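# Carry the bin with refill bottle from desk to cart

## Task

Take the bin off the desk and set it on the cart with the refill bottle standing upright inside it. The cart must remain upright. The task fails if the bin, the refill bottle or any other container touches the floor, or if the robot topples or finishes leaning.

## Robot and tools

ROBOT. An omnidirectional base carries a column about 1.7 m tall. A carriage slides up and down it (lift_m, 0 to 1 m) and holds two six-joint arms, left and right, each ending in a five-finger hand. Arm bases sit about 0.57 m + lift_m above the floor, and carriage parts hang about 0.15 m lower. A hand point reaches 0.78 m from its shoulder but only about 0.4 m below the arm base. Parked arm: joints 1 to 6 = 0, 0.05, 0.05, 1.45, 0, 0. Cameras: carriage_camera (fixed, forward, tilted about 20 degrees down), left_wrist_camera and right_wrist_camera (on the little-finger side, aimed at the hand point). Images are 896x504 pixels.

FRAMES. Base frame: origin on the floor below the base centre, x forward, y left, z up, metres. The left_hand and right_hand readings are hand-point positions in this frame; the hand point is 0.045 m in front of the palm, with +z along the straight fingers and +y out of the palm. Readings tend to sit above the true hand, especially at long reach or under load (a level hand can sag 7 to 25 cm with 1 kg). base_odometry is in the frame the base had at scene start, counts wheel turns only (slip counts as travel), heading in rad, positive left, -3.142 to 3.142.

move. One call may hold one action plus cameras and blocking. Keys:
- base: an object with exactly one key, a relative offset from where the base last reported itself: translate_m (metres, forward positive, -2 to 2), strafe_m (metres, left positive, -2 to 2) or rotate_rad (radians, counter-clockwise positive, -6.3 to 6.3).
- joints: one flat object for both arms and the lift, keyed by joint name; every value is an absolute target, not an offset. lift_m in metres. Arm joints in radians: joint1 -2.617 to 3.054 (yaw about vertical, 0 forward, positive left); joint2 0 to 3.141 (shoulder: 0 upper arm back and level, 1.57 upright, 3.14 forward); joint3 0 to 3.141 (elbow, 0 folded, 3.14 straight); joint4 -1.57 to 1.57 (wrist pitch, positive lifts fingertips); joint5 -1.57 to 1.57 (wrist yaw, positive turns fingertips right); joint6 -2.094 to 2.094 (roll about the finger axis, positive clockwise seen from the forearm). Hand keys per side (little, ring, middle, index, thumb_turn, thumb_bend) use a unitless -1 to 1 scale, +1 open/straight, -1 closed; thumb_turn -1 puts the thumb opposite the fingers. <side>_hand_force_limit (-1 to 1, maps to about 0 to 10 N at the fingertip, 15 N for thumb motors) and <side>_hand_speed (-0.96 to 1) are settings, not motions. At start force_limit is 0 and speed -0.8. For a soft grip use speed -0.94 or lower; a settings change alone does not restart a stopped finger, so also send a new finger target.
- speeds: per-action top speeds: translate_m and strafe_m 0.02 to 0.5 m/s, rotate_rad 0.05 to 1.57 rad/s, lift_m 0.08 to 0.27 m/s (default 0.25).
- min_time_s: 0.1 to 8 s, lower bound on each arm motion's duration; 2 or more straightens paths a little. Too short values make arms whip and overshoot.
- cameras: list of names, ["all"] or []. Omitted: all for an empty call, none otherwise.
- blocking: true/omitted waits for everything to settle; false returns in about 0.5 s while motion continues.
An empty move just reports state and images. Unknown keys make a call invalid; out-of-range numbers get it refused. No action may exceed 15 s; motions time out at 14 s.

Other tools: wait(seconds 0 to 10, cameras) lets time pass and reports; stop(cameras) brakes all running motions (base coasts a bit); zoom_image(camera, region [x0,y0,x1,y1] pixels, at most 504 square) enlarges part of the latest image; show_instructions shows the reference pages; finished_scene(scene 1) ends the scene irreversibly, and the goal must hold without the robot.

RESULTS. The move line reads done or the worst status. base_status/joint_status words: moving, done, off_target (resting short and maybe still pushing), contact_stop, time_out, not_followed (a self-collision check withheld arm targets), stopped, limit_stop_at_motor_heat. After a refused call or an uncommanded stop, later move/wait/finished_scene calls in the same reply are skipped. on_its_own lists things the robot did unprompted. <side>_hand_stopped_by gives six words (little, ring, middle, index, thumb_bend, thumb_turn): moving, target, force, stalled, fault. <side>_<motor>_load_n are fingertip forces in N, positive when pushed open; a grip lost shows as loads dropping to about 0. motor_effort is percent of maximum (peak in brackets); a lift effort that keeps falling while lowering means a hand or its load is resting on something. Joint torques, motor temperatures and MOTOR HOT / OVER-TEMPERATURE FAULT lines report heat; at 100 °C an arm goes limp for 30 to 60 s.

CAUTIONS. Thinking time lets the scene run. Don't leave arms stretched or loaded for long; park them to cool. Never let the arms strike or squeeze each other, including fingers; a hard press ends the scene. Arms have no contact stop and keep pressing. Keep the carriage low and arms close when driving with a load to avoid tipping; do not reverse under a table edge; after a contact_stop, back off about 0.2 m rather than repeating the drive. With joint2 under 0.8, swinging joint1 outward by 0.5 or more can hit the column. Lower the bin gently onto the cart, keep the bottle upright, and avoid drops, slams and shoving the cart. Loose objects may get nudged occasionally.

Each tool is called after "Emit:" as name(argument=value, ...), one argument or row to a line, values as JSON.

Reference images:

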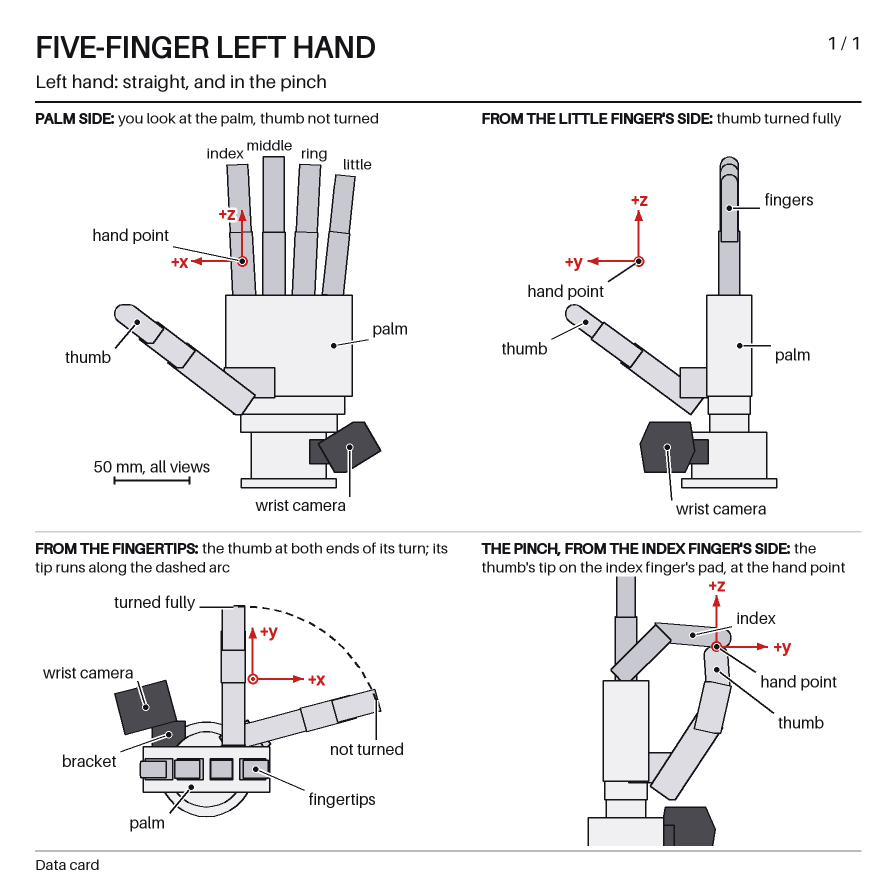

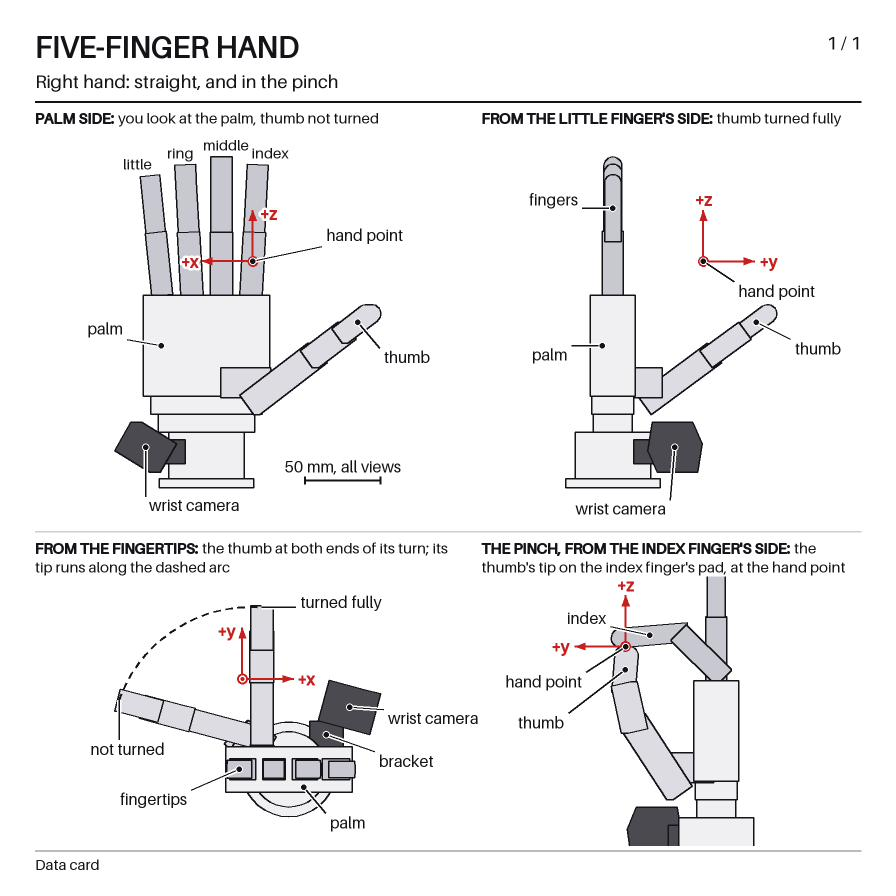

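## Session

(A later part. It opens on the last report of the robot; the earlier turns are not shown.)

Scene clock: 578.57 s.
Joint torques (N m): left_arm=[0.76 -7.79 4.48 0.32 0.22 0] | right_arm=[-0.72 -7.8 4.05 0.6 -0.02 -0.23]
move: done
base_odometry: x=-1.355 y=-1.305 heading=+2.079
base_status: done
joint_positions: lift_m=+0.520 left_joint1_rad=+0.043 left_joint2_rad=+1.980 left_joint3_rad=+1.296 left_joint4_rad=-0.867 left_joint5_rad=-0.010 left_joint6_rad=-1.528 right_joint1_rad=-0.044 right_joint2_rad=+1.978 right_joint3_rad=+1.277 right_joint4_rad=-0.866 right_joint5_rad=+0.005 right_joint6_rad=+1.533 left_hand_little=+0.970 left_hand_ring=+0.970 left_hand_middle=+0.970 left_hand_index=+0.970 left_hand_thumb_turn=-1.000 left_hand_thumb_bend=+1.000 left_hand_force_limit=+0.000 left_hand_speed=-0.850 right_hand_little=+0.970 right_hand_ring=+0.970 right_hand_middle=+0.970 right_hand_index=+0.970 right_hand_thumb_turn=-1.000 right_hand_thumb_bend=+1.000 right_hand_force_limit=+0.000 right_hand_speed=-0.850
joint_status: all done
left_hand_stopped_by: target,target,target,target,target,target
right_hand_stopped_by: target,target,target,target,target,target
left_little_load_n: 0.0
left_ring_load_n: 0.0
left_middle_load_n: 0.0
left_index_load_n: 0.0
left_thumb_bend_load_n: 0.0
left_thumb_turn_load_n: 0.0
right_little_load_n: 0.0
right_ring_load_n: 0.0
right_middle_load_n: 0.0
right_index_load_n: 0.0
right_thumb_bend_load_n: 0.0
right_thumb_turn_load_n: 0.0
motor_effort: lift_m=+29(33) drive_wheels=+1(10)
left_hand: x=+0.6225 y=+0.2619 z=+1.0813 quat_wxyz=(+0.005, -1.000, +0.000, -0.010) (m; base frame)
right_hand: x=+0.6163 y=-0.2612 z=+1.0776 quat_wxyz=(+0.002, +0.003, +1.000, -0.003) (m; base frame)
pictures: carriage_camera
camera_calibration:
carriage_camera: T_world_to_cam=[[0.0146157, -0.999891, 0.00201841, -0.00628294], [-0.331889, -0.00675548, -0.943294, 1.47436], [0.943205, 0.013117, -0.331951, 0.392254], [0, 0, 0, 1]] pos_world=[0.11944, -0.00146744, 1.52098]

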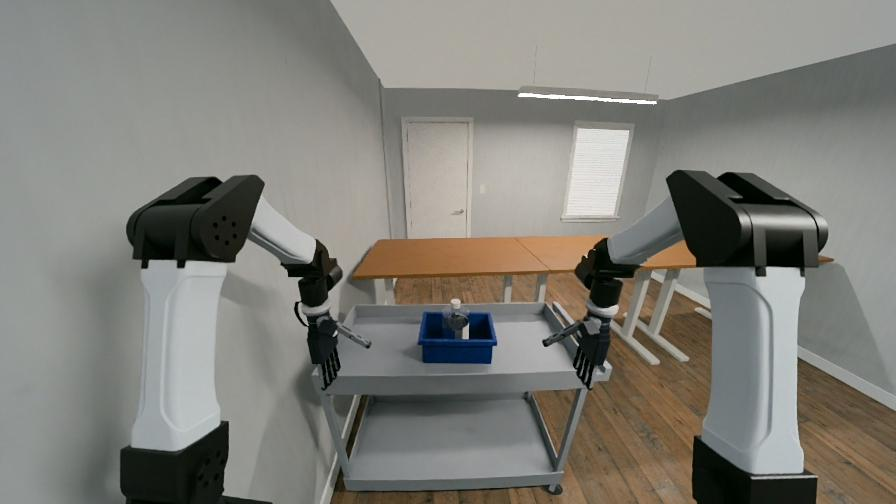

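The bin is on the cart's top tray with the refill bottle standing in it. The robot has backed clear of the cart.

Emit:
finished_scene(
)

The scene is finished: the task was done.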